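# Stack green block on blue octagon's peg, then release

## Task

Slide the green block down over the peg that already holds the blue octagonal piece so that it sits on top of that blue piece. Then release it and pull the hands clear, so that at the end no part of the robot is in contact with the board or any piece.

## Robot and tools

Robot: two arms. left_arm has its base near (-0.051, +0.262, 0) m and carries a five-fingered left hand. right_arm has its base near (-0.045, -0.355, +0.001) m and carries a right hand. Both bases are turned only slightly about z. A post stands on the floor behind the arms, and loose pieces may occasionally get a small nudge from outside.

Frame: everything uses the scene frame. Its origin is at table-top height, halfway between the nominal bases. +x points out over the table, +y toward left_arm and +z up. Camera names are not a guide to sides. Reported positions are in metres and orientations are quaternions (wxyz). Both can be off by a few centimetres.

Hand point: a spot 0.05 m in front of the palm and 0.15 m from the wrist flange along the fingers. Its +z runs along the straight fingers and its +y out of the palm. Its +x runs across the palm, away from the thumb on the right hand and toward the thumb on the left hand. Straight fingertips end 0.06-0.07 m past the point, and the finger centrelines sit 0.06 m behind it along -y. A wrist bracket on the little-finger side reaches 0.10 m across and can strike things.

Row of 28 numbers, each in [-1, 1]. The first 14 are for left_arm and the last 14 for right_arm, with the same layout in each block:
- dx, dy, dz, rx, ry, rz: an offset, not a pose, taken from that arm's Hand target at the start of the action or move. It runs along scene-frame axes. rx, ry, rz form one rotation vector, applied about the hand point. 1.0 equals 0.6 m or 180 degrees. Six zeros means no new request.
- little, ring, middle, index, thumb_bend, thumb_turn: absolute finger targets. -1 is straight/open and +1 is curled/closed. For thumb_turn, -1 puts the thumb beside the palm and +1 puts it opposite the fingers.
- force_limit: the stopping force for closing, from about 0 N at -1 up to 10 N at +1 (15 N for the two thumb motors).
- speed: from nearly zero at -1 up to full at +0.48 and above.
Hand numbers never mean 'unchanged'. To leave a hand alone, resend the last row actually carried out for it. If no row has been sent yet, send its hand_measured followed by hand_force_limit and hand_speed.

execute_actions(actions, cameras): actions is a list of actions. Each action is a table of 1-15 rows, and each row is one 1/30 s step. A shorter table holds its final row until step 15. Every row in an action counts from the same start pose. The next action starts from the updated Hand target, so sending the same offset again moves further. An empty list returns images. cameras takes names, ["all"] or [].

move(target, speed, blend, blocking, cameras): target is one row or a list of up to 15 rows. All offsets are measured from the Hand targets at the move's start, not from the previous target. speed is the path top speed in m/s, from 0.002 to 4.3 (default 0.25), with turns limited to twice that in rad/s. Give one value, or one per target. blend is a corner radius in m (0 means stop at each target). With blocking=false the call returns after 0.5 s while the motion continues. The whole move is capped at 10 s. Paths are straight, ignore obstacles, and lag or overshoot more at speed. The first target's hand numbers are sent at once; a later target's hand numbers are sent when everything is at rest there. The result adds a 'move:' line: done, off_target, moving, held or fault, plus limits=paced (the pose was clipped) or limits=held (steps were withheld).

wait(seconds 0-3600) lets time pass with no new commands. stop() brakes a running move. zoom_image(camera, region=[x0,y0,x1,y1]) enlarges part of the newest image of cam_head_left, cam_head_right or cam_high (672x504), at most 504 px per side. show_instructions() shows the reference pages (hand diagrams). finished_scene(scene=1) ends the scene and cannot be undone.

Results: end_effector_position and end_effector_quat_wxyz, Hand target (the next offset base), joint positions, velocities and torques (numbers 3 and 4 wrap at ±28 N m), and motor temperatures (a MOTOR HOT line from 85 °C; at 100 °C the arm drops and stays faulted for 30-60 s). For each hand, six values per field, in motor order: hand_measured (position on the command scale), hand_stopped_by (moving, target, force, stalled or fault), hand_load_n (fingertip force, positive when something pushes the finger open; near 0 after a grip is lost), plus hand_force_limit and hand_speed. Action results also list positions at some steps.

Gripping: with the thumb turned opposite the fingers, the hand encloses objects about 0.035-0.065 m thick, or a handle down to 0.025 m. The thumb tip against the index pad can pinch light objects. Close at speed -0.94 or lower for a gentle hold. To squeeze harder, raise force_limit and send a target more closed than hand_measured. To loosen, send a target more open than hand_measured. Index tip positions (y, z) from the hand point: straight (-0.060, +0.058), half closed (-0.001, +0.020), closed (-0.011, -0.042).

Behaviour and cautions: a hand often rests 1-3 cm (sometimes 5 cm) below its command, and that alone does not mean contact. Commanded orientation is clipped each step to within 40 degrees of the measured one. A blocked arm keeps pushing, so command back past the hand point to release it. Sending pose zeros in execute_actions asks again for the current Hand target. Avoid dropping or releasing moving pieces, fast impacts, hard presses, contact between the two hands, closing one hand on the other, and anything leaving the table. Keep the wrist away from the arm's own base axis to avoid sudden elbow swings.

Each tool is called after "Emit:" as name(argument=value, ...), one argument or row to a line, values as JSON.

Reference images:

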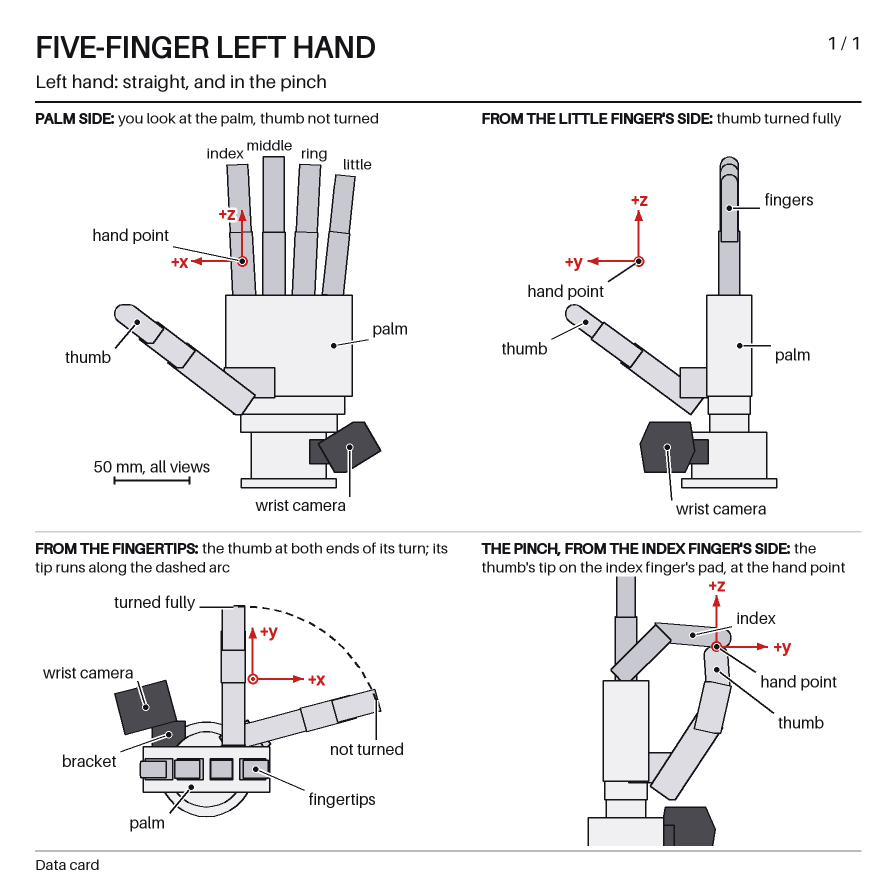

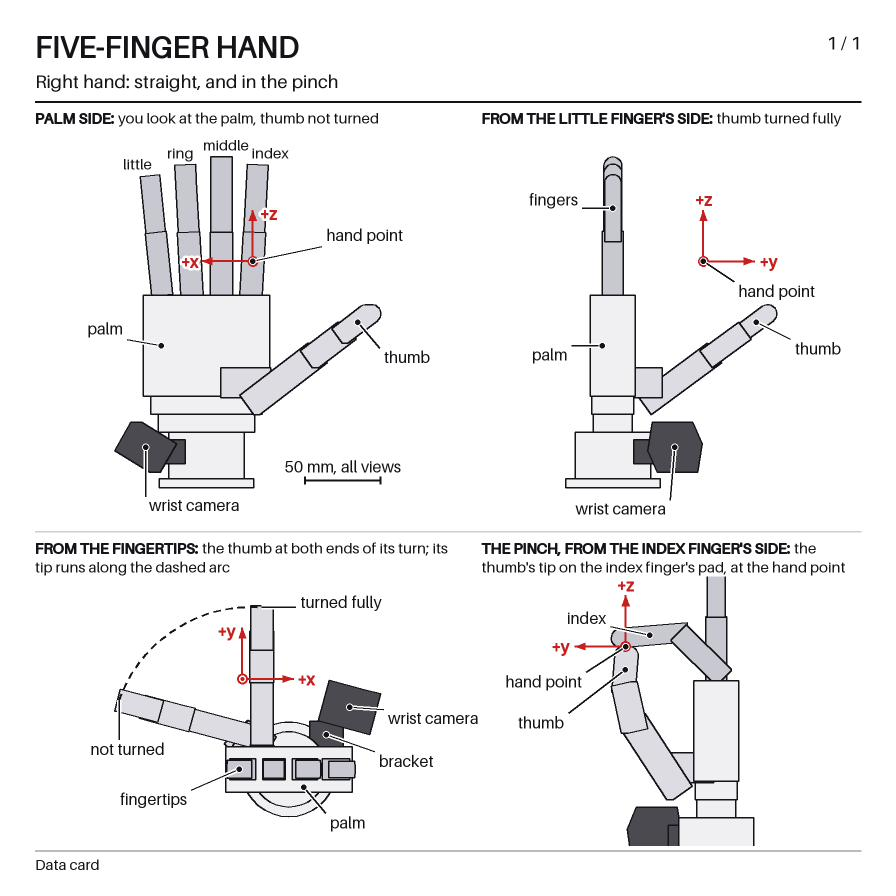

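## Session

Emit:
execute_actions(
  actions=[],
)

Scene clock: 0.00 s.
left_arm: end_effector_position=(+0.0400, +0.0207, +0.2402) hand_measured=(-1.000, -1.000, -1.000, -1.000, -1.000, -1.000) hand_load_n=(+0.0, +0.0, +0.0, +0.0, +0.0, +0.0) hand_stopped_by=(target, target, target, target, target, target) hand_force_limit=0.00 hand_speed=-0.80 end_effector_quat_wxyz=(+0.006, +0.746, -0.664, +0.049) | right_arm: end_effector_position=(+0.3088, -0.1501, +0.2614) hand_measured=(-1.000, -1.000, -1.000, -1.000, -1.000, -1.000) hand_load_n=(+0.0, +0.0, +0.0, +0.0, +0.0, +0.0) hand_stopped_by=(target, target, target, target, target, target) hand_force_limit=0.00 hand_speed=-0.80 end_effector_quat_wxyz=(-0.203, +0.963, -0.087, +0.156)
Joint positions: left_arm=[-0.958 0.915 1.009 -1.567 -0.011 -1.066] | right_arm=[0.455 1.216 1.264 -1.122 -0.152 -0.839]
Joint velocities: within noise
Joint torques (N m): no reading
Motor temperatures (°C): left_arm=[22 30 25 23 26 26] | right_arm=[26 28 25 25 27 23]
Heat: left arm: hottest shoulder 30 °C; right arm: hottest shoulder 28 °C.
Hand target: left_arm +0.0429, +0.0167, +0.2485; +0.008, +0.745, -0.664, +0.059 | right_arm +0.3131, -0.1476, +0.2665; -0.206, +0.961, -0.086, +0.161

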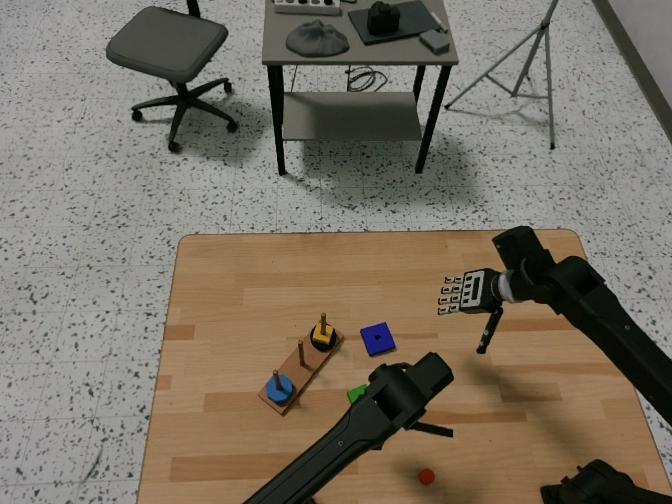

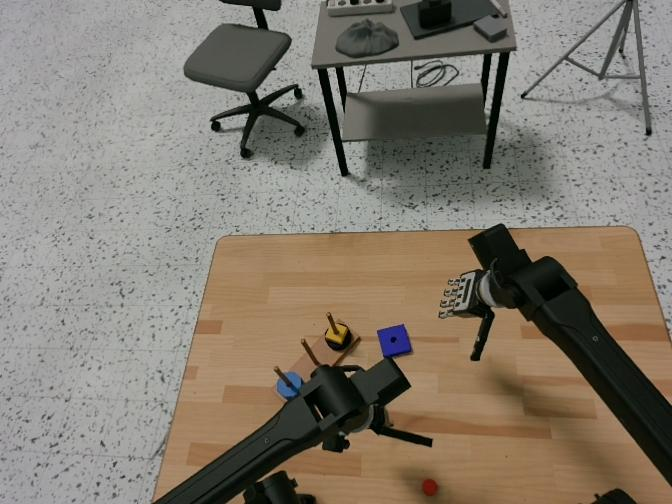

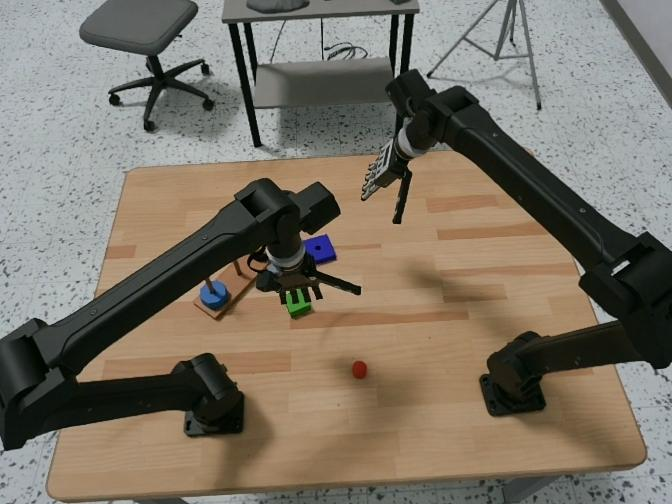

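Emit:
zoom_image(
  camera="cam_head_left",
  region=[240, 280, 440, 430],
)

Emit:
zoom_image(
  camera="cam_high",
  region=[180, 200, 380, 350],
)

Emit:
zoom_image(
  camera="cam_head_right",
  region=[250, 290, 450, 440],
)

Scaled by 2.520 from the camera's image (finer frame: 960x720).

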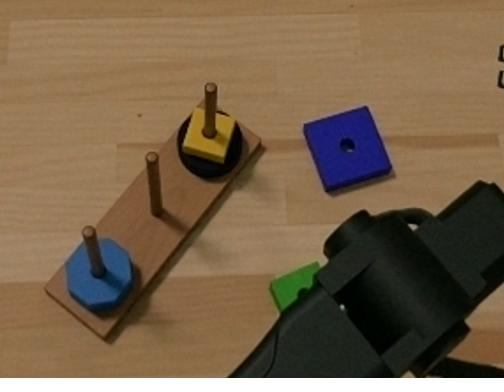

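Scaled by 2.520 from the camera's image (finer frame: 960x720).

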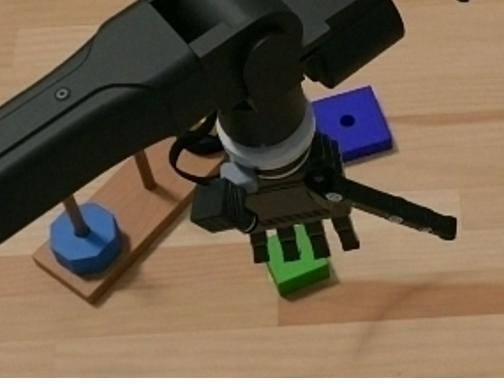

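Scaled by 2.520 from the camera's image (finer frame: 960x720).

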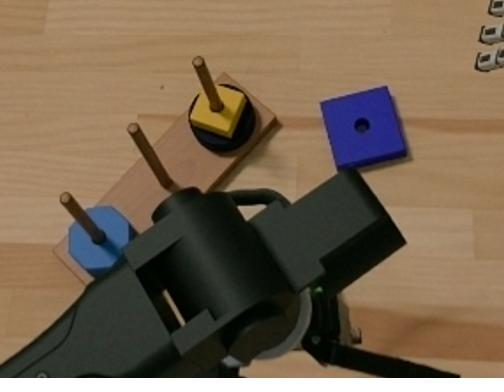

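Emit:
move(
  target=[
    [0,0,0.2,0,0,0,-1,-1,-1,-1,-1,-1,0,-0.8,0,0,0,0,0,0,-1,-1,-1,-1,-1,-1,0,-0.8],
    [0.27,0.41,0.2,0,0,0.305,-1,-1,-1,-1,-1,-1,0,-0.8,0,0,0,0,0,0,-1,-1,-1,-1,-1,-1,0,-0.8],
    [0.06,0.78,0.15,0,0,0.64,-1,-1,-1,-1,-1,-1,0,-0.8,0,0,0,0,0,0,-1,-1,-1,-1,-1,-1,0,-0.8],
  ],
  blend=0.04,
  speed=0.25,
  cameras=["all"],
)

Scene clock: 237.60 s.
left_arm: end_effector_position=(+0.0812, +0.4797, +0.3257) hand_measured=(-1.000, -1.000, -1.000, -1.000, -1.000, -1.000) hand_load_n=(+0.0, +0.0, +0.0, +0.0, +0.0, +0.0) hand_stopped_by=(target, target, target, target, target, target) hand_force_limit=0.00 hand_speed=-0.80 end_effector_quat_wxyz=(-0.067, +0.961, +0.260, +0.061) | right_arm: end_effector_position=(+0.3088, -0.1501, +0.2614) hand_measured=(-1.000, -1.000, -1.000, -1.000, -1.000, -1.000) hand_load_n=(+0.0, +0.0, -0.5, +0.0, -0.5, +0.0) hand_stopped_by=(target, target, target, target, target, target) hand_force_limit=0.00 hand_speed=-0.80 end_effector_quat_wxyz=(-0.203, +0.963, -0.087, +0.156)
Joint positions: left_arm=[1.306 0.939 1.243 -1.696 0.038 -0.789] | right_arm=[0.455 1.216 1.264 -1.122 -0.152 -0.839]
Joint torques (N m): left_arm=[3.55 -2.61 10.69 0.51 0 -0.04] | right_arm=[0.73 -9.11 10.07 1.31 -0.04 0.01]
Motor temperatures (°C): left_arm=[22 30 32 23 26 26] | right_arm=[26 29 35 24 26 23]
Heat: left arm: hottest elbow 32 °C; right arm: hottest elbow 35 °C.
Hand target: left_arm +0.0789, +0.4847, +0.3384; -0.046, +0.960, +0.274, +0.038 | right_arm +0.3131, -0.1476, +0.2665; -0.206, +0.961, -0.086, +0.161
Off the commanded pose: left_arm 0.014 m, 4 deg | right_arm 0.007 m, 1 deg.
joint sent to its limit (left arm) — joint 4 (wrist pitch), lower limit. The joint targets are off in orientation, not in position.
move: off_target (left_arm)

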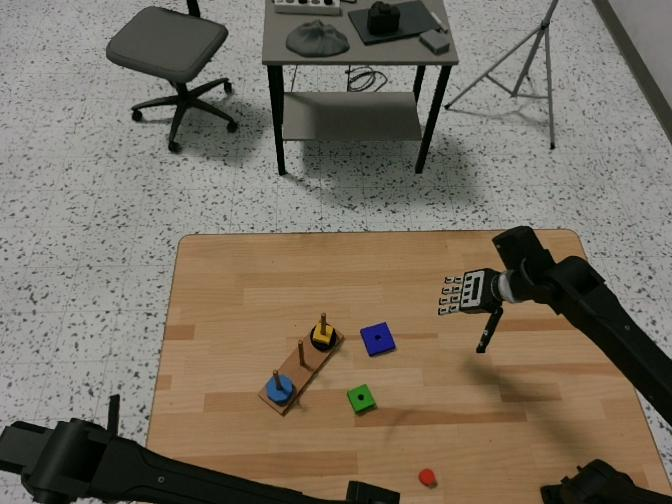

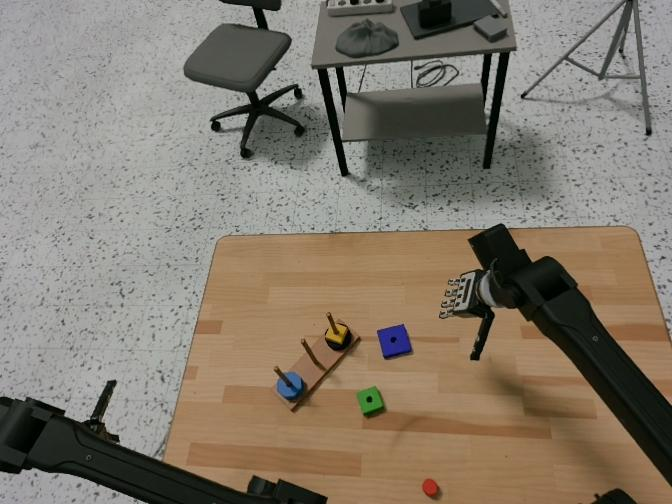

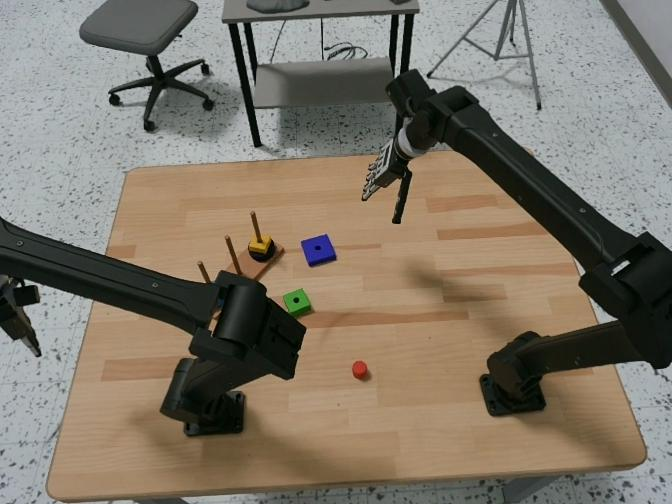

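Emit:
zoom_image(
  camera="cam_head_left",
  region=[250, 300, 410, 420],
)

Emit:
zoom_image(
  camera="cam_head_right",
  region=[260, 300, 420, 420],
)

Emit:
zoom_image(
  camera="cam_high",
  region=[190, 200, 350, 320],
)

Scaled by 3.150 from the camera's image (finer frame: 960x720).

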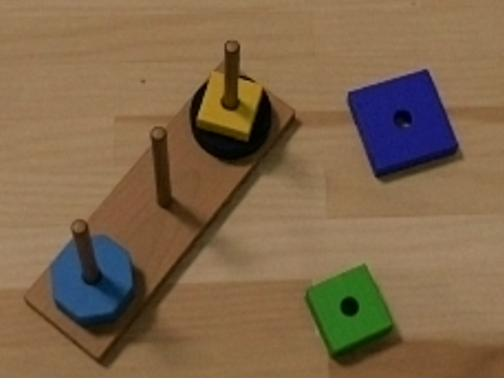

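Scaled by 3.150 from the camera's image (finer frame: 960x720).

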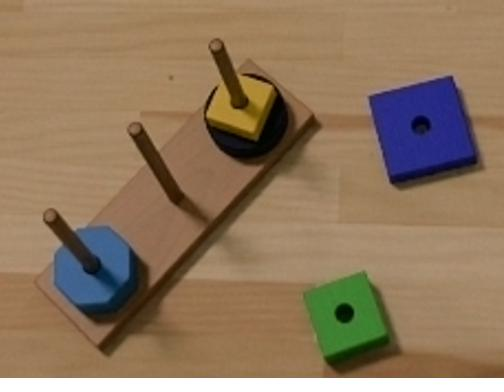

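Scaled by 3.150 from the camera's image (finer frame: 960x720).

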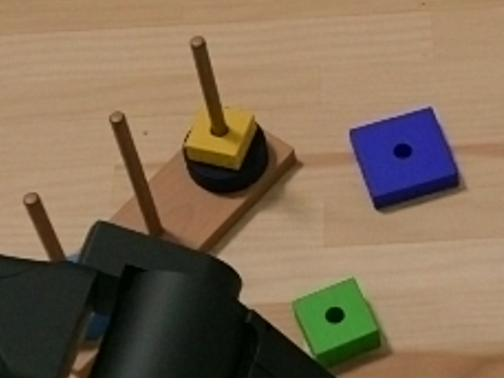

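Emit:
move(
  target=[
    [0,0,0,0,0,0,-1,-1,-1,-1,-1,-1,0,-0.8,-0.372,0.339,-0.08,0.1667,-0.1923,0.2193,-1,-1,-1,-1,-1,1,0,-0.2],
  ],
  speed=0.2,
  cameras=["all"],
)

Scene clock: 327.30 s.
left_arm: end_effector_position=(+0.0812, +0.4798, +0.3257) hand_measured=(-1.000, -1.000, -1.000, -1.000, -1.000, -1.000) hand_load_n=(+0.0, +0.0, +0.0, +0.0, +0.0, +0.0) hand_stopped_by=(target, target, target, target, target, target) hand_force_limit=0.00 hand_speed=-0.80 end_effector_quat_wxyz=(-0.067, +0.961, +0.260, +0.061) | right_arm: end_effector_position=(+0.0896, +0.0538, +0.2213) hand_measured=(-1.000, -1.000, -1.000, -1.000, -1.000, +1.000) hand_load_n=(+0.0, +0.0, +0.0, +0.0, +0.0, +0.0) hand_stopped_by=(target, target, target, target, target, target) hand_force_limit=0.00 hand_speed=-0.20 end_effector_quat_wxyz=(-0.497, +0.764, +0.255, +0.323)
Joint positions: left_arm=[1.306 0.939 1.243 -1.696 0.038 -0.79] | right_arm=[1.262 0.851 0.583 -0.034 0.003 -0.898]
Joint torques (N m): left_arm=[3.25 -2.84 10.71 0.57 0 -0.07] | right_arm=[1.14 -4.42 8.81 2.76 0.22 -0.17]
Heat: left arm: hottest elbow 36 °C; right arm: hottest elbow 35 °C.
Hand target: left_arm +0.0789, +0.4847, +0.3384; -0.046, +0.960, +0.274, +0.038 | right_arm +0.0898, +0.0558, +0.2184; -0.496, +0.761, +0.261, +0.327
Off the commanded pose: left_arm 0.014 m, 4 deg | right_arm 0.003 m, 1 deg.
joint sent to its limit (left arm) — joint 4 (wrist pitch), lower limit. The joint targets are off in orientation, not in position.
move: done

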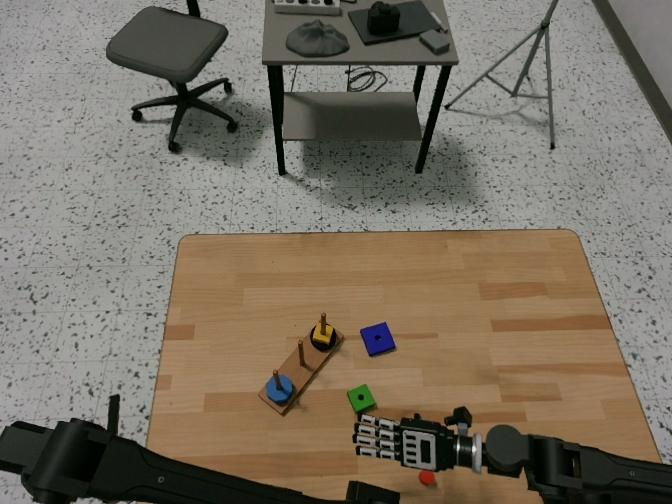

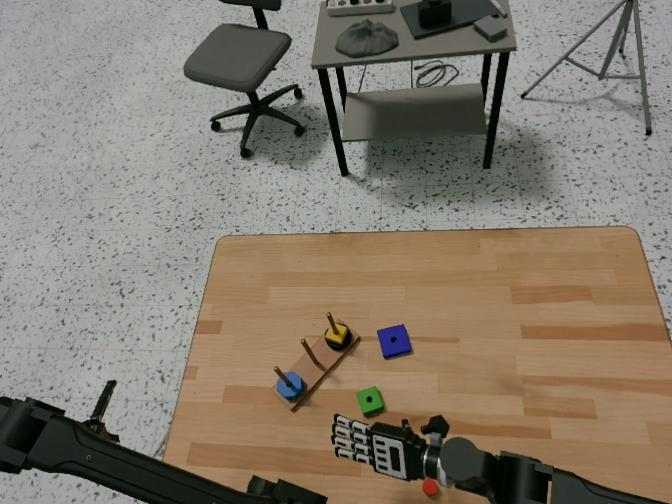

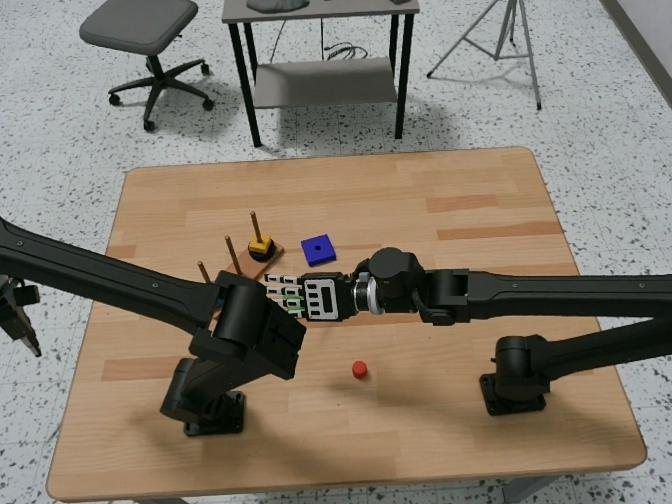

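Emit:
zoom_image(
  camera="cam_head_left",
  region=[320, 370, 500, 500],
)

Emit:
zoom_image(
  camera="cam_head_right",
  region=[310, 370, 490, 500],
)

Scaled by 2.800 from the camera's image (finer frame: 960x720).

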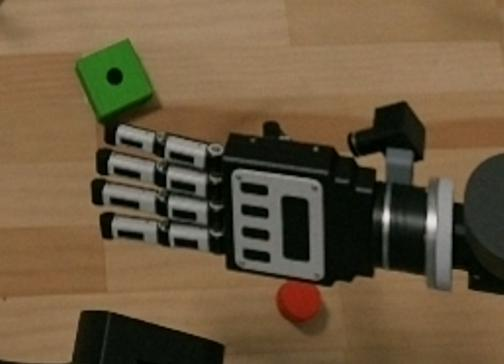

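Scaled by 2.800 from the camera's image (finer frame: 960x720).

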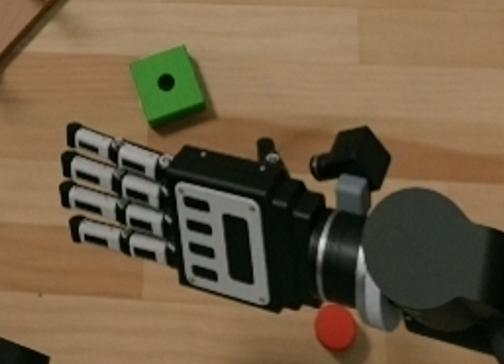

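Emit:
move(
  target=[
    [0,0,0,0,0,0,-1,-1,-1,-1,-1,-1,0,-0.8,0.017,0,-0.181,0,0,0,-1,-1,-1,-1,-1,1,0,-0.2],
    [0,0,0,0,0,0,-1,-1,-1,-1,-1,-1,0,-0.8,0.1037,0.0637,-0.2723,0,0,0,-1,-1,-1,-1,-1,1,0,-0.2],
  ],
  speed=0.12,
  blend=0.02,
  cameras=["all"],
)

Emit:
zoom_image(
  camera="cam_head_left",
  region=[330, 350, 450, 440],
)

Emit:
zoom_image(
  camera="cam_head_right",
  region=[330, 350, 450, 440],
)

Emit:
zoom_image(
  camera="cam_high",
  region=[260, 250, 380, 340],
)

Scene clock: 391.03 s.
left_arm: end_effector_position=(+0.0812, +0.4798, +0.3257) hand_measured=(-1.000, -1.000, -1.000, -1.000, -1.000, -1.000) hand_load_n=(+0.0, +0.0, +0.0, +0.0, -0.5, +0.0) hand_stopped_by=(target, target, target, target, target, target) hand_force_limit=0.00 hand_speed=-0.80 end_effector_quat_wxyz=(-0.067, +0.961, +0.260, +0.061) | right_arm: end_effector_position=(+0.1436, +0.0814, +0.0445) hand_measured=(-1.000, -1.000, -1.000, -1.000, -1.000, +1.000) hand_load_n=(+0.0, +0.0, +0.0, +0.0, +0.0, +0.0) hand_stopped_by=(target, target, target, target, target, target) hand_force_limit=0.00 hand_speed=-0.20 end_effector_quat_wxyz=(-0.488, +0.772, +0.259, +0.315)
Joint positions: left_arm=[1.306 0.939 1.243 -1.696 0.038 -0.79] | right_arm=[1.112 1.438 0.42 0.683 -0.142 -0.946]
Joint torques (N m): left_arm=[3.43 -2.96 10.71 0.55 0.03 -0.08] | right_arm=[0.38 -8.41 7.84 2.74 -0.12 -0.15]
Heat: left arm: hottest elbow 36 °C; right arm: hottest elbow 33 °C.
Hand target: left_arm +0.0789, +0.4847, +0.3384; -0.046, +0.960, +0.274, +0.038 | right_arm +0.1521, +0.0939, +0.0550; -0.496, +0.761, +0.261, +0.327
Off the commanded pose: left_arm 0.014 m, 4 deg | right_arm 0.018 m, 2 deg.
joint sent to its limit (left arm) — joint 4 (wrist pitch), lower limit. The joint targets are off in orientation, not in position.
move: off_target (right_arm)

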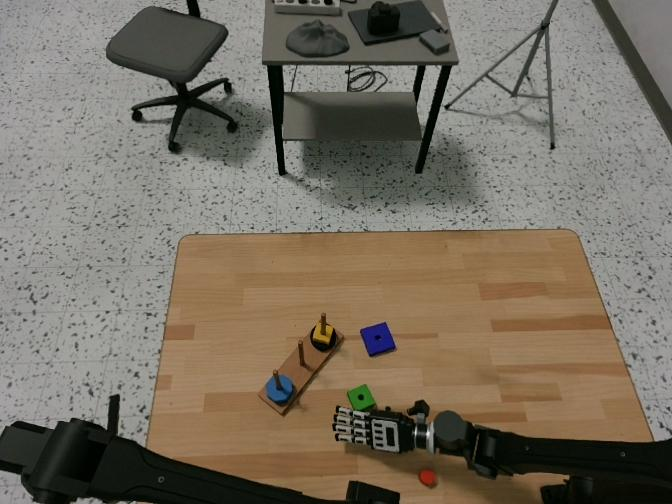

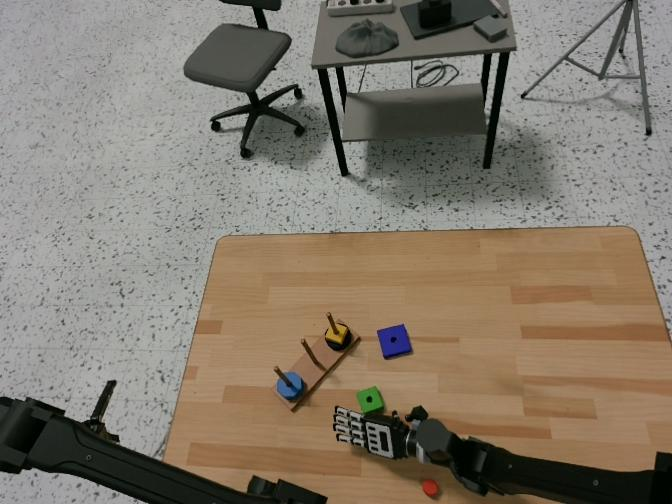

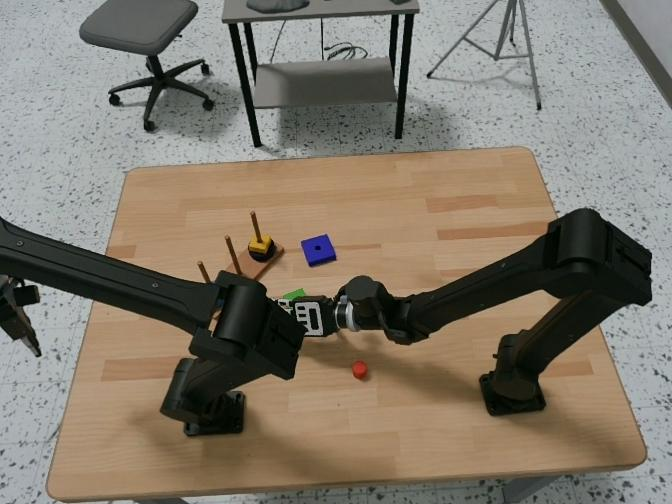

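Scaled by 4.200 from the camera's image (finer frame: 960x720).

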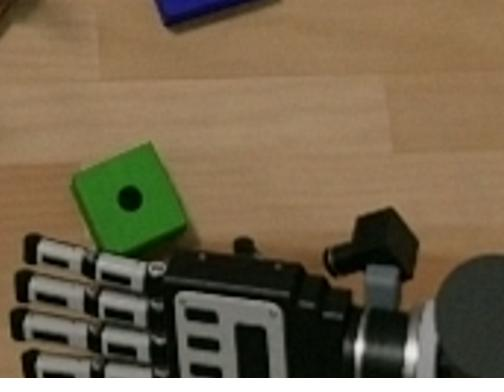

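Scaled by 4.200 from the camera's image (finer frame: 960x720).

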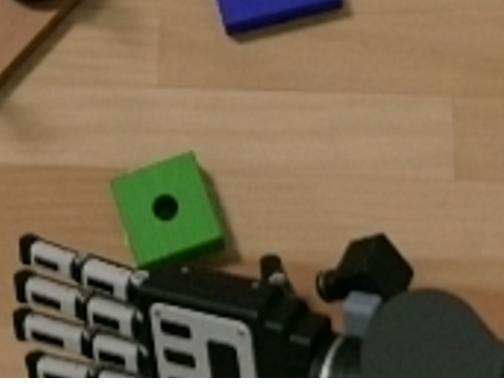

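Scaled by 4.200 from the camera's image (finer frame: 960x720).

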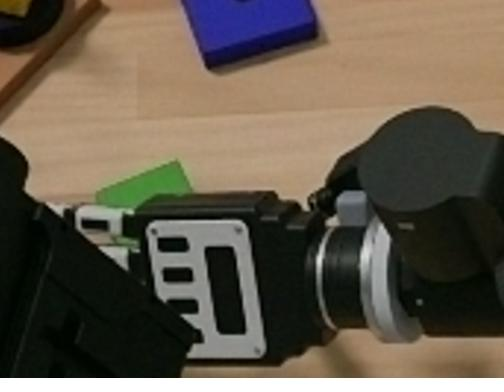

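Emit:
move(
  target=[
    [0,0,0,0,0,0,-1,-1,-1,-1,-1,-1,0,-0.8,-0.012,0.005,-0.003,0.0434,-0.1012,-0.0138,-1,-1,-1,-1,-1,1,0,-0.2],
  ],
  speed=0.12,
  cameras=["all"],
)

Emit:
zoom_image(
  camera="cam_head_left",
  region=[330, 350, 450, 440],
)

Emit:
zoom_image(
  camera="cam_head_right",
  region=[330, 350, 450, 440],
)

Emit:
zoom_image(
  camera="cam_high",
  region=[260, 250, 380, 340],
)

Scene clock: 487.40 s.
left_arm: end_effector_position=(+0.0812, +0.4798, +0.3257) hand_measured=(-1.000, -1.000, -1.000, -1.000, -1.000, -1.000) hand_load_n=(+0.0, +0.0, +0.0, +0.0, +0.0, +0.0) hand_stopped_by=(target, target, target, target, target, target) hand_force_limit=0.00 hand_speed=-0.80 end_effector_quat_wxyz=(-0.067, +0.961, +0.260, +0.061) | right_arm: end_effector_position=(+0.1476, +0.0982, +0.0576) hand_measured=(-1.000, -1.000, -1.000, -1.000, -1.000, +1.000) hand_load_n=(+0.0, -0.5, +0.0, +0.0, +0.0, +0.5) hand_stopped_by=(target, target, target, target, target, target) hand_force_limit=0.00 hand_speed=-0.20 end_effector_quat_wxyz=(-0.495, +0.671, +0.290, +0.469)
Joint positions: left_arm=[1.306 0.939 1.243 -1.696 0.038 -0.79] | right_arm=[1.224 1.693 0.368 1.255 0.062 -1.162]
Joint torques (N m): left_arm=[3.72 -2.73 10.7 0.57 0.01 -0.06] | right_arm=[1.44 -9.29 3.28 2.7 0.21 -0.14]
Motor temperatures (°C): left_arm=[22 29 37 23 26 26] | right_arm=[26 29 31 25 26 23]
Heat: left arm: hottest elbow 37 °C; right arm: hottest elbow 31 °C.
Hand target: left_arm +0.0789, +0.4847, +0.3384; -0.046, +0.960, +0.274, +0.038 | right_arm +0.1448, +0.0969, +0.0532; -0.492, +0.670, +0.297, +0.471
Off the commanded pose: left_arm 0.014 m, 4 deg | right_arm 0.005 m, 1 deg.
joint sent to its limit (left arm) — joint 4 (wrist pitch), lower limit. The joint targets are off in orientation, not in position.
move: done

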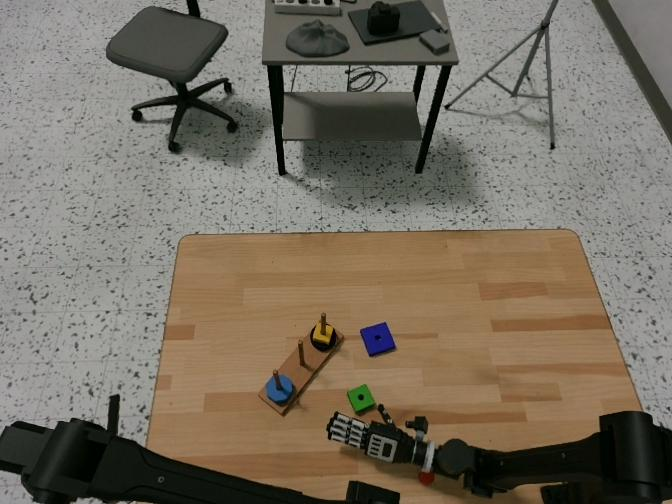

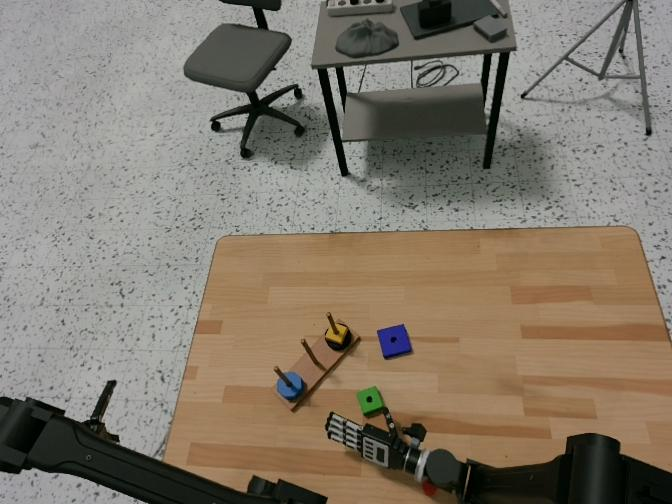

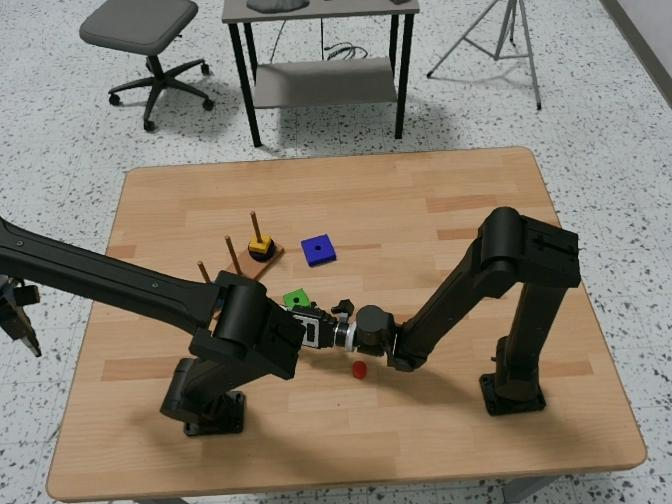

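Scaled by 4.200 from the camera's image (finer frame: 960x720).

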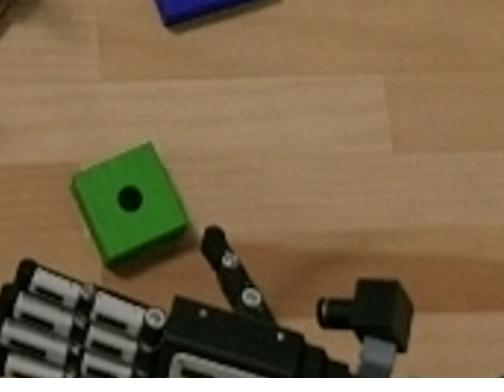

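Scaled by 4.200 from the camera's image (finer frame: 960x720).

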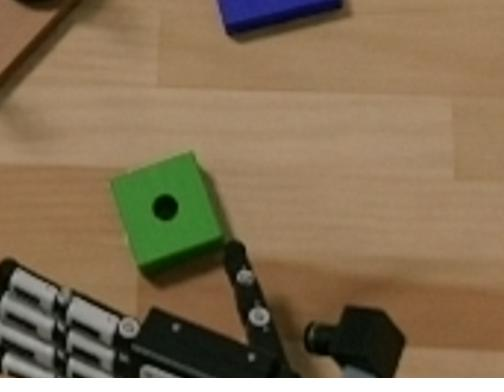

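Scaled by 4.200 from the camera's image (finer frame: 960x720).

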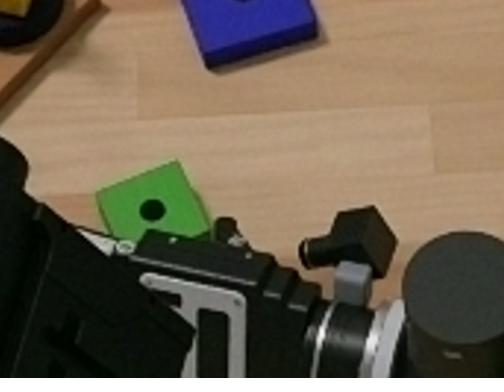

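Emit:
move(
  target=[
    [0,0,0,0,0,0,-1,-1,-1,-1,-1,-1,0,-0.8,0.0725,0.0167,0,0,0,0,-1,-1,-1,-1,-1,1,0,-0.2],
  ],
  speed=0.12,
  cameras=["all"],
)

Emit:
zoom_image(
  camera="cam_head_left",
  region=[330, 350, 450, 440],
)

Emit:
zoom_image(
  camera="cam_head_right",
  region=[330, 350, 450, 440],
)

Emit:
zoom_image(
  camera="cam_high",
  region=[260, 250, 420, 370],
)

Scene clock: 519.17 s.
left_arm: end_effector_position=(+0.0812, +0.4798, +0.3257) hand_measured=(-1.000, -1.000, -1.000, -1.000, -1.000, -1.000) hand_load_n=(+0.0, +0.0, +0.0, +0.0, +0.0, +0.0) hand_stopped_by=(target, target, target, target, target, target) hand_force_limit=0.00 hand_speed=-0.80 end_effector_quat_wxyz=(-0.067, +0.961, +0.260, +0.061) | right_arm: end_effector_position=(+0.1857, +0.1025, +0.0596) hand_measured=(-1.000, -1.000, -1.000, -1.000, -1.000, +1.000) hand_load_n=(-0.5, +0.0, +0.0, +0.0, +0.0, +0.0) hand_stopped_by=(target, target, target, target, target, target) hand_force_limit=0.00 hand_speed=-0.20 end_effector_quat_wxyz=(-0.498, +0.667, +0.290, +0.472)
Joint positions: left_arm=[1.306 0.939 1.243 -1.696 0.038 -0.79] | right_arm=[1.112 1.719 0.411 1.25 -0.051 -1.172]
Joint torques (N m): left_arm=[3.49 -2.61 10.73 0.51 -0.01 -0.03] | right_arm=[0.5 -8.88 5.08 1.69 -0.06 -0.13]
Heat: left arm: hottest elbow 37 °C; right arm: hottest elbow 30 °C.
Hand target: left_arm +0.0789, +0.4847, +0.3384; -0.046, +0.960, +0.274, +0.038 | right_arm +0.1883, +0.1070, +0.0532; -0.492, +0.670, +0.297, +0.471
Off the commanded pose: left_arm 0.014 m, 4 deg | right_arm 0.008 m, 1 deg.
joint sent to its limit (left arm) — joint 4 (wrist pitch), lower limit. The joint targets are off in orientation, not in position.
move: done

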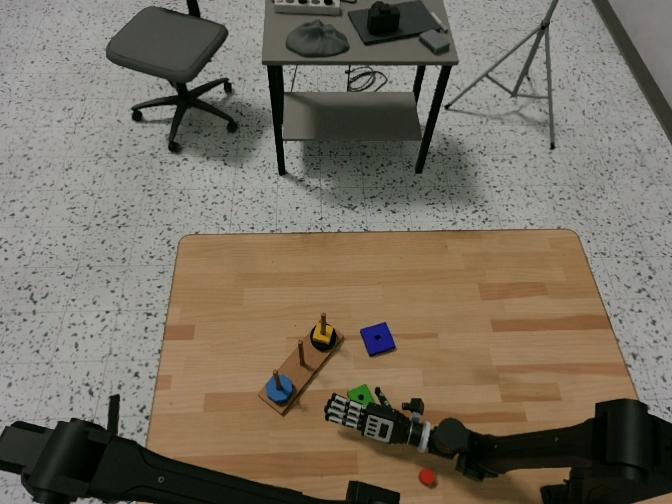

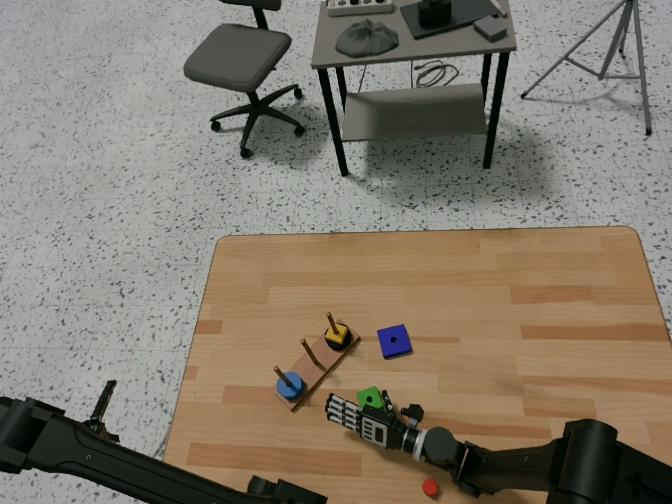

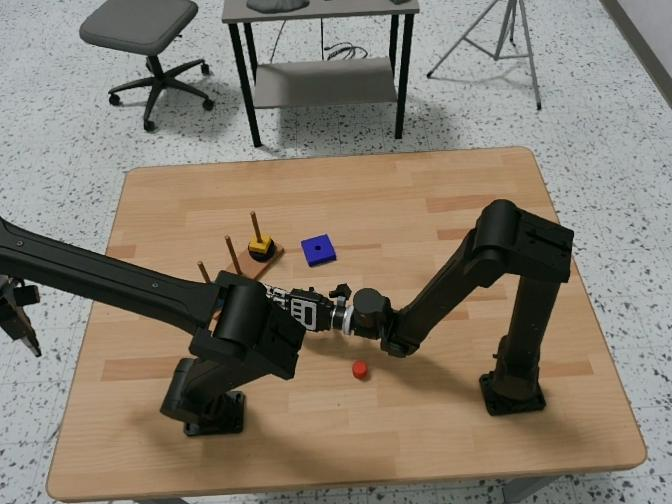

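Scaled by 4.200 from the camera's image (finer frame: 960x720).

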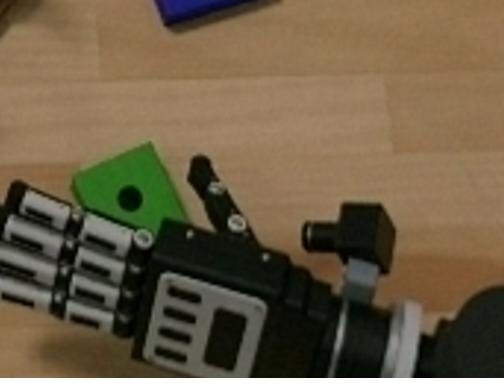

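Scaled by 4.200 from the camera's image (finer frame: 960x720).

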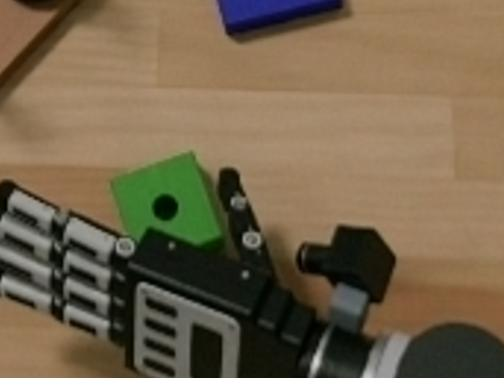

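Scaled by 3.150 from the camera's image (finer frame: 960x720).

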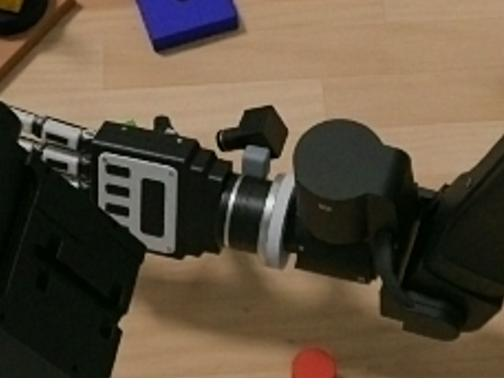

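Emit:
move(
  target=[
    [0,0,0,0,0,0,-1,-1,-1,-1,-1,-1,0,-0.8,0.0083,0.0117,-0.0583,0,0,0,-1,-1,-1,-1,-1,1,0,-0.2],
  ],
  speed=0.08,
  cameras=["all"],
)

Emit:
zoom_image(
  camera="cam_head_left",
  region=[330, 350, 450, 440],
)

Emit:
zoom_image(
  camera="cam_head_right",
  region=[330, 350, 450, 440],
)

Scene clock: 536.17 s.
left_arm: end_effector_position=(+0.0812, +0.4798, +0.3257) hand_measured=(-1.000, -1.000, -1.000, -1.000, -1.000, -1.000) hand_load_n=(+0.0, +0.0, +0.0, +0.0, +0.0, +0.0) hand_stopped_by=(target, target, target, target, target, target) hand_force_limit=0.00 hand_speed=-0.80 end_effector_quat_wxyz=(-0.067, +0.961, +0.260, +0.061) | right_arm: end_effector_position=(+0.1873, +0.1084, +0.0150) hand_measured=(-1.000, -1.000, -1.000, -1.000, -1.000, +1.000) hand_load_n=(+0.0, +0.0, +0.0, +0.0, +0.0, +0.5) hand_stopped_by=(target, target, target, target, target, target) hand_force_limit=0.00 hand_speed=-0.20 end_effector_quat_wxyz=(-0.490, +0.678, +0.296, +0.462)
Joint positions: left_arm=[1.306 0.939 1.243 -1.696 0.038 -0.79] | right_arm=[1.112 1.884 0.444 1.345 -0.055 -1.173]
Joint torques (N m): left_arm=[3.43 -2.2 10.63 0.58 -0.01 -0.05] | right_arm=[0.09 -10.93 4.1 2.77 -0.1 -0.16]
Heat: left arm: hottest elbow 37 °C; right arm: hottest elbow 30 °C.
Hand target: left_arm +0.0789, +0.4847, +0.3384; -0.046, +0.960, +0.274, +0.038 | right_arm +0.1933, +0.1139, +0.0182; -0.492, +0.670, +0.296, +0.471
Off the commanded pose: left_arm 0.014 m, 4 deg | right_arm 0.009 m, 1 deg.
joint sent to its limit (left arm) — joint 4 (wrist pitch), lower limit. The joint targets are off in orientation, not in position.
move: done

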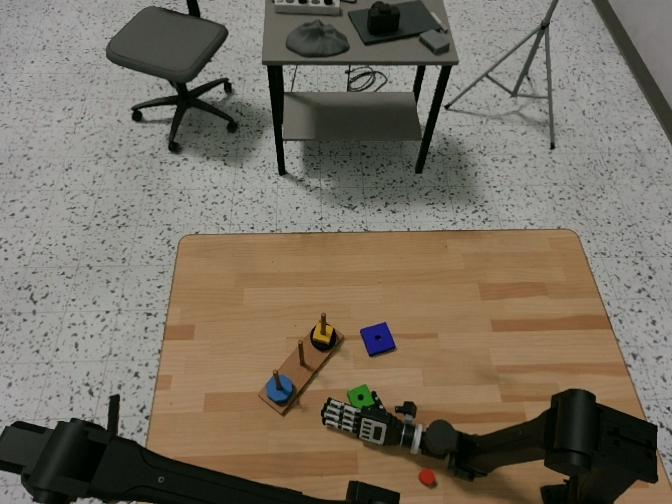

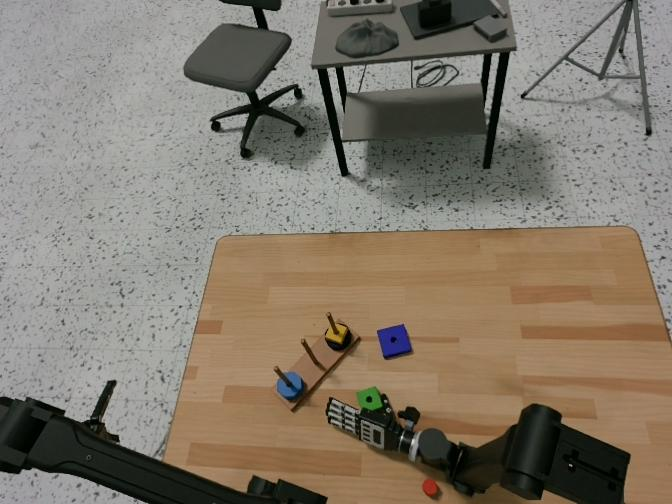

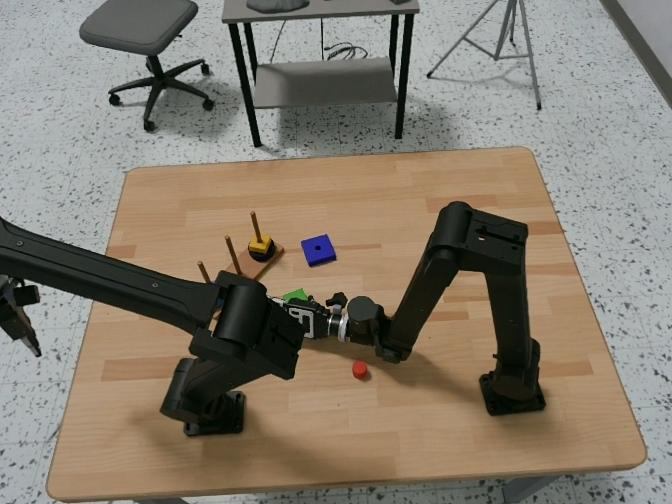

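Scaled by 4.200 from the camera's image (finer frame: 960x720).

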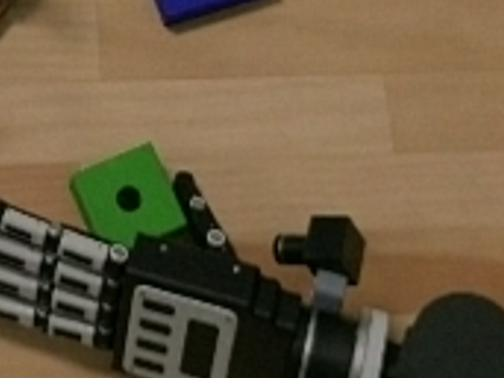

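Scaled by 4.200 from the camera's image (finer frame: 960x720).

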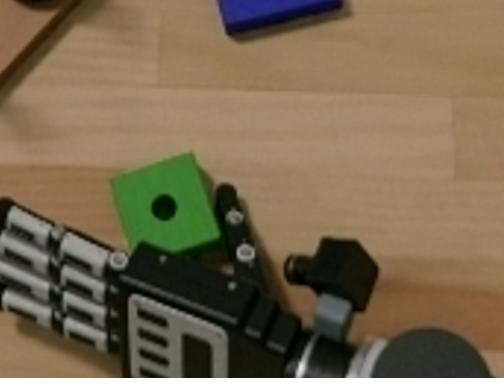

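Emit:
move(
  target=[
    [0,0,0,0,0,0,-1,-1,-1,-1,-1,-1,0,-0.8,0.01,0.005,0,0,0,0,-1,-1,-1,-1,-1,1,0,-0.2],
  ],
  speed=0.08,
  cameras=["cam_head_left","cam_head_right"],
)

Emit:
zoom_image(
  camera="cam_head_left",
  region=[330, 350, 450, 440],
)

Scene clock: 558.93 s.
left_arm: end_effector_position=(+0.0812, +0.4798, +0.3257) hand_measured=(-1.000, -1.000, -1.000, -1.000, -1.000, -1.000) hand_load_n=(+0.0, +0.0, +0.0, +0.0, +0.0, +0.0) hand_stopped_by=(target, target, target, target, target, target) hand_force_limit=0.00 hand_speed=-0.80 end_effector_quat_wxyz=(-0.067, +0.961, +0.260, +0.061) | right_arm: end_effector_position=(+0.1941, +0.1136, +0.0201) hand_measured=(-1.000, -1.000, -1.000, -1.000, -1.000, +1.000) hand_load_n=(+0.0, +0.0, +0.0, +0.0, +0.0, +0.0) hand_stopped_by=(target, target, target, target, target, target) hand_force_limit=0.00 hand_speed=-0.20 end_effector_quat_wxyz=(-0.494, +0.673, +0.294, +0.466)
Joint positions: left_arm=[1.306 0.939 1.243 -1.696 0.038 -0.79] | right_arm=[1.099 1.884 0.46 1.345 -0.069 -1.174]
Joint torques (N m): left_arm=[3.14 -3.43 10.74 0.59 0.02 -0.03] | right_arm=[0.03 -11.22 4.03 2.35 -0.07 -0.18]
Heat: left arm: hottest elbow 37 °C; right arm: hottest shoulder 29 °C.
Hand target: left_arm +0.0789, +0.4847, +0.3384; -0.046, +0.960, +0.274, +0.038 | right_arm +0.1994, +0.1169, +0.0182; -0.491, +0.670, +0.297, +0.471
Off the commanded pose: left_arm 0.014 m, 4 deg | right_arm 0.007 m, 1 deg.
joint sent to its limit (left arm) — joint 4 (wrist pitch), lower limit. The joint targets are off in orientation, not in position.
move: done

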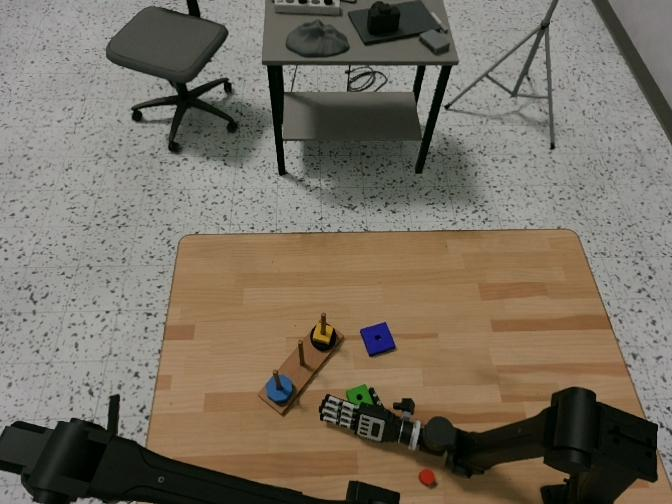

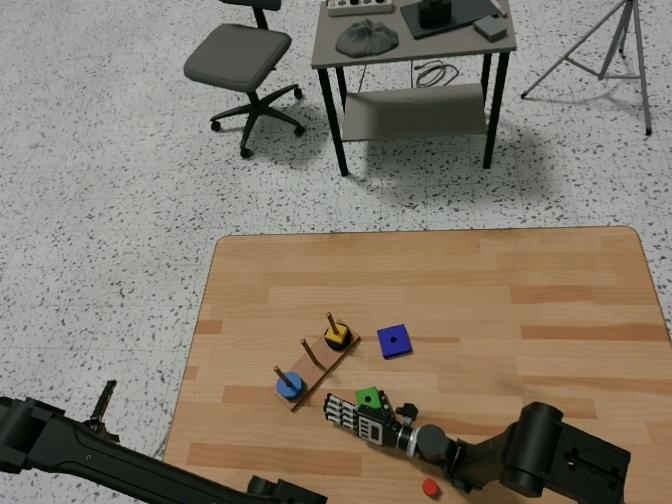

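Scaled by 4.200 from the camera's image (finer frame: 960x720).

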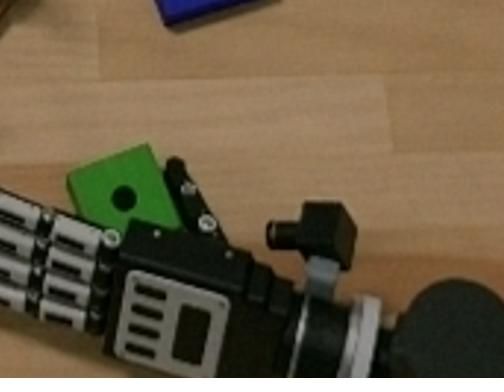

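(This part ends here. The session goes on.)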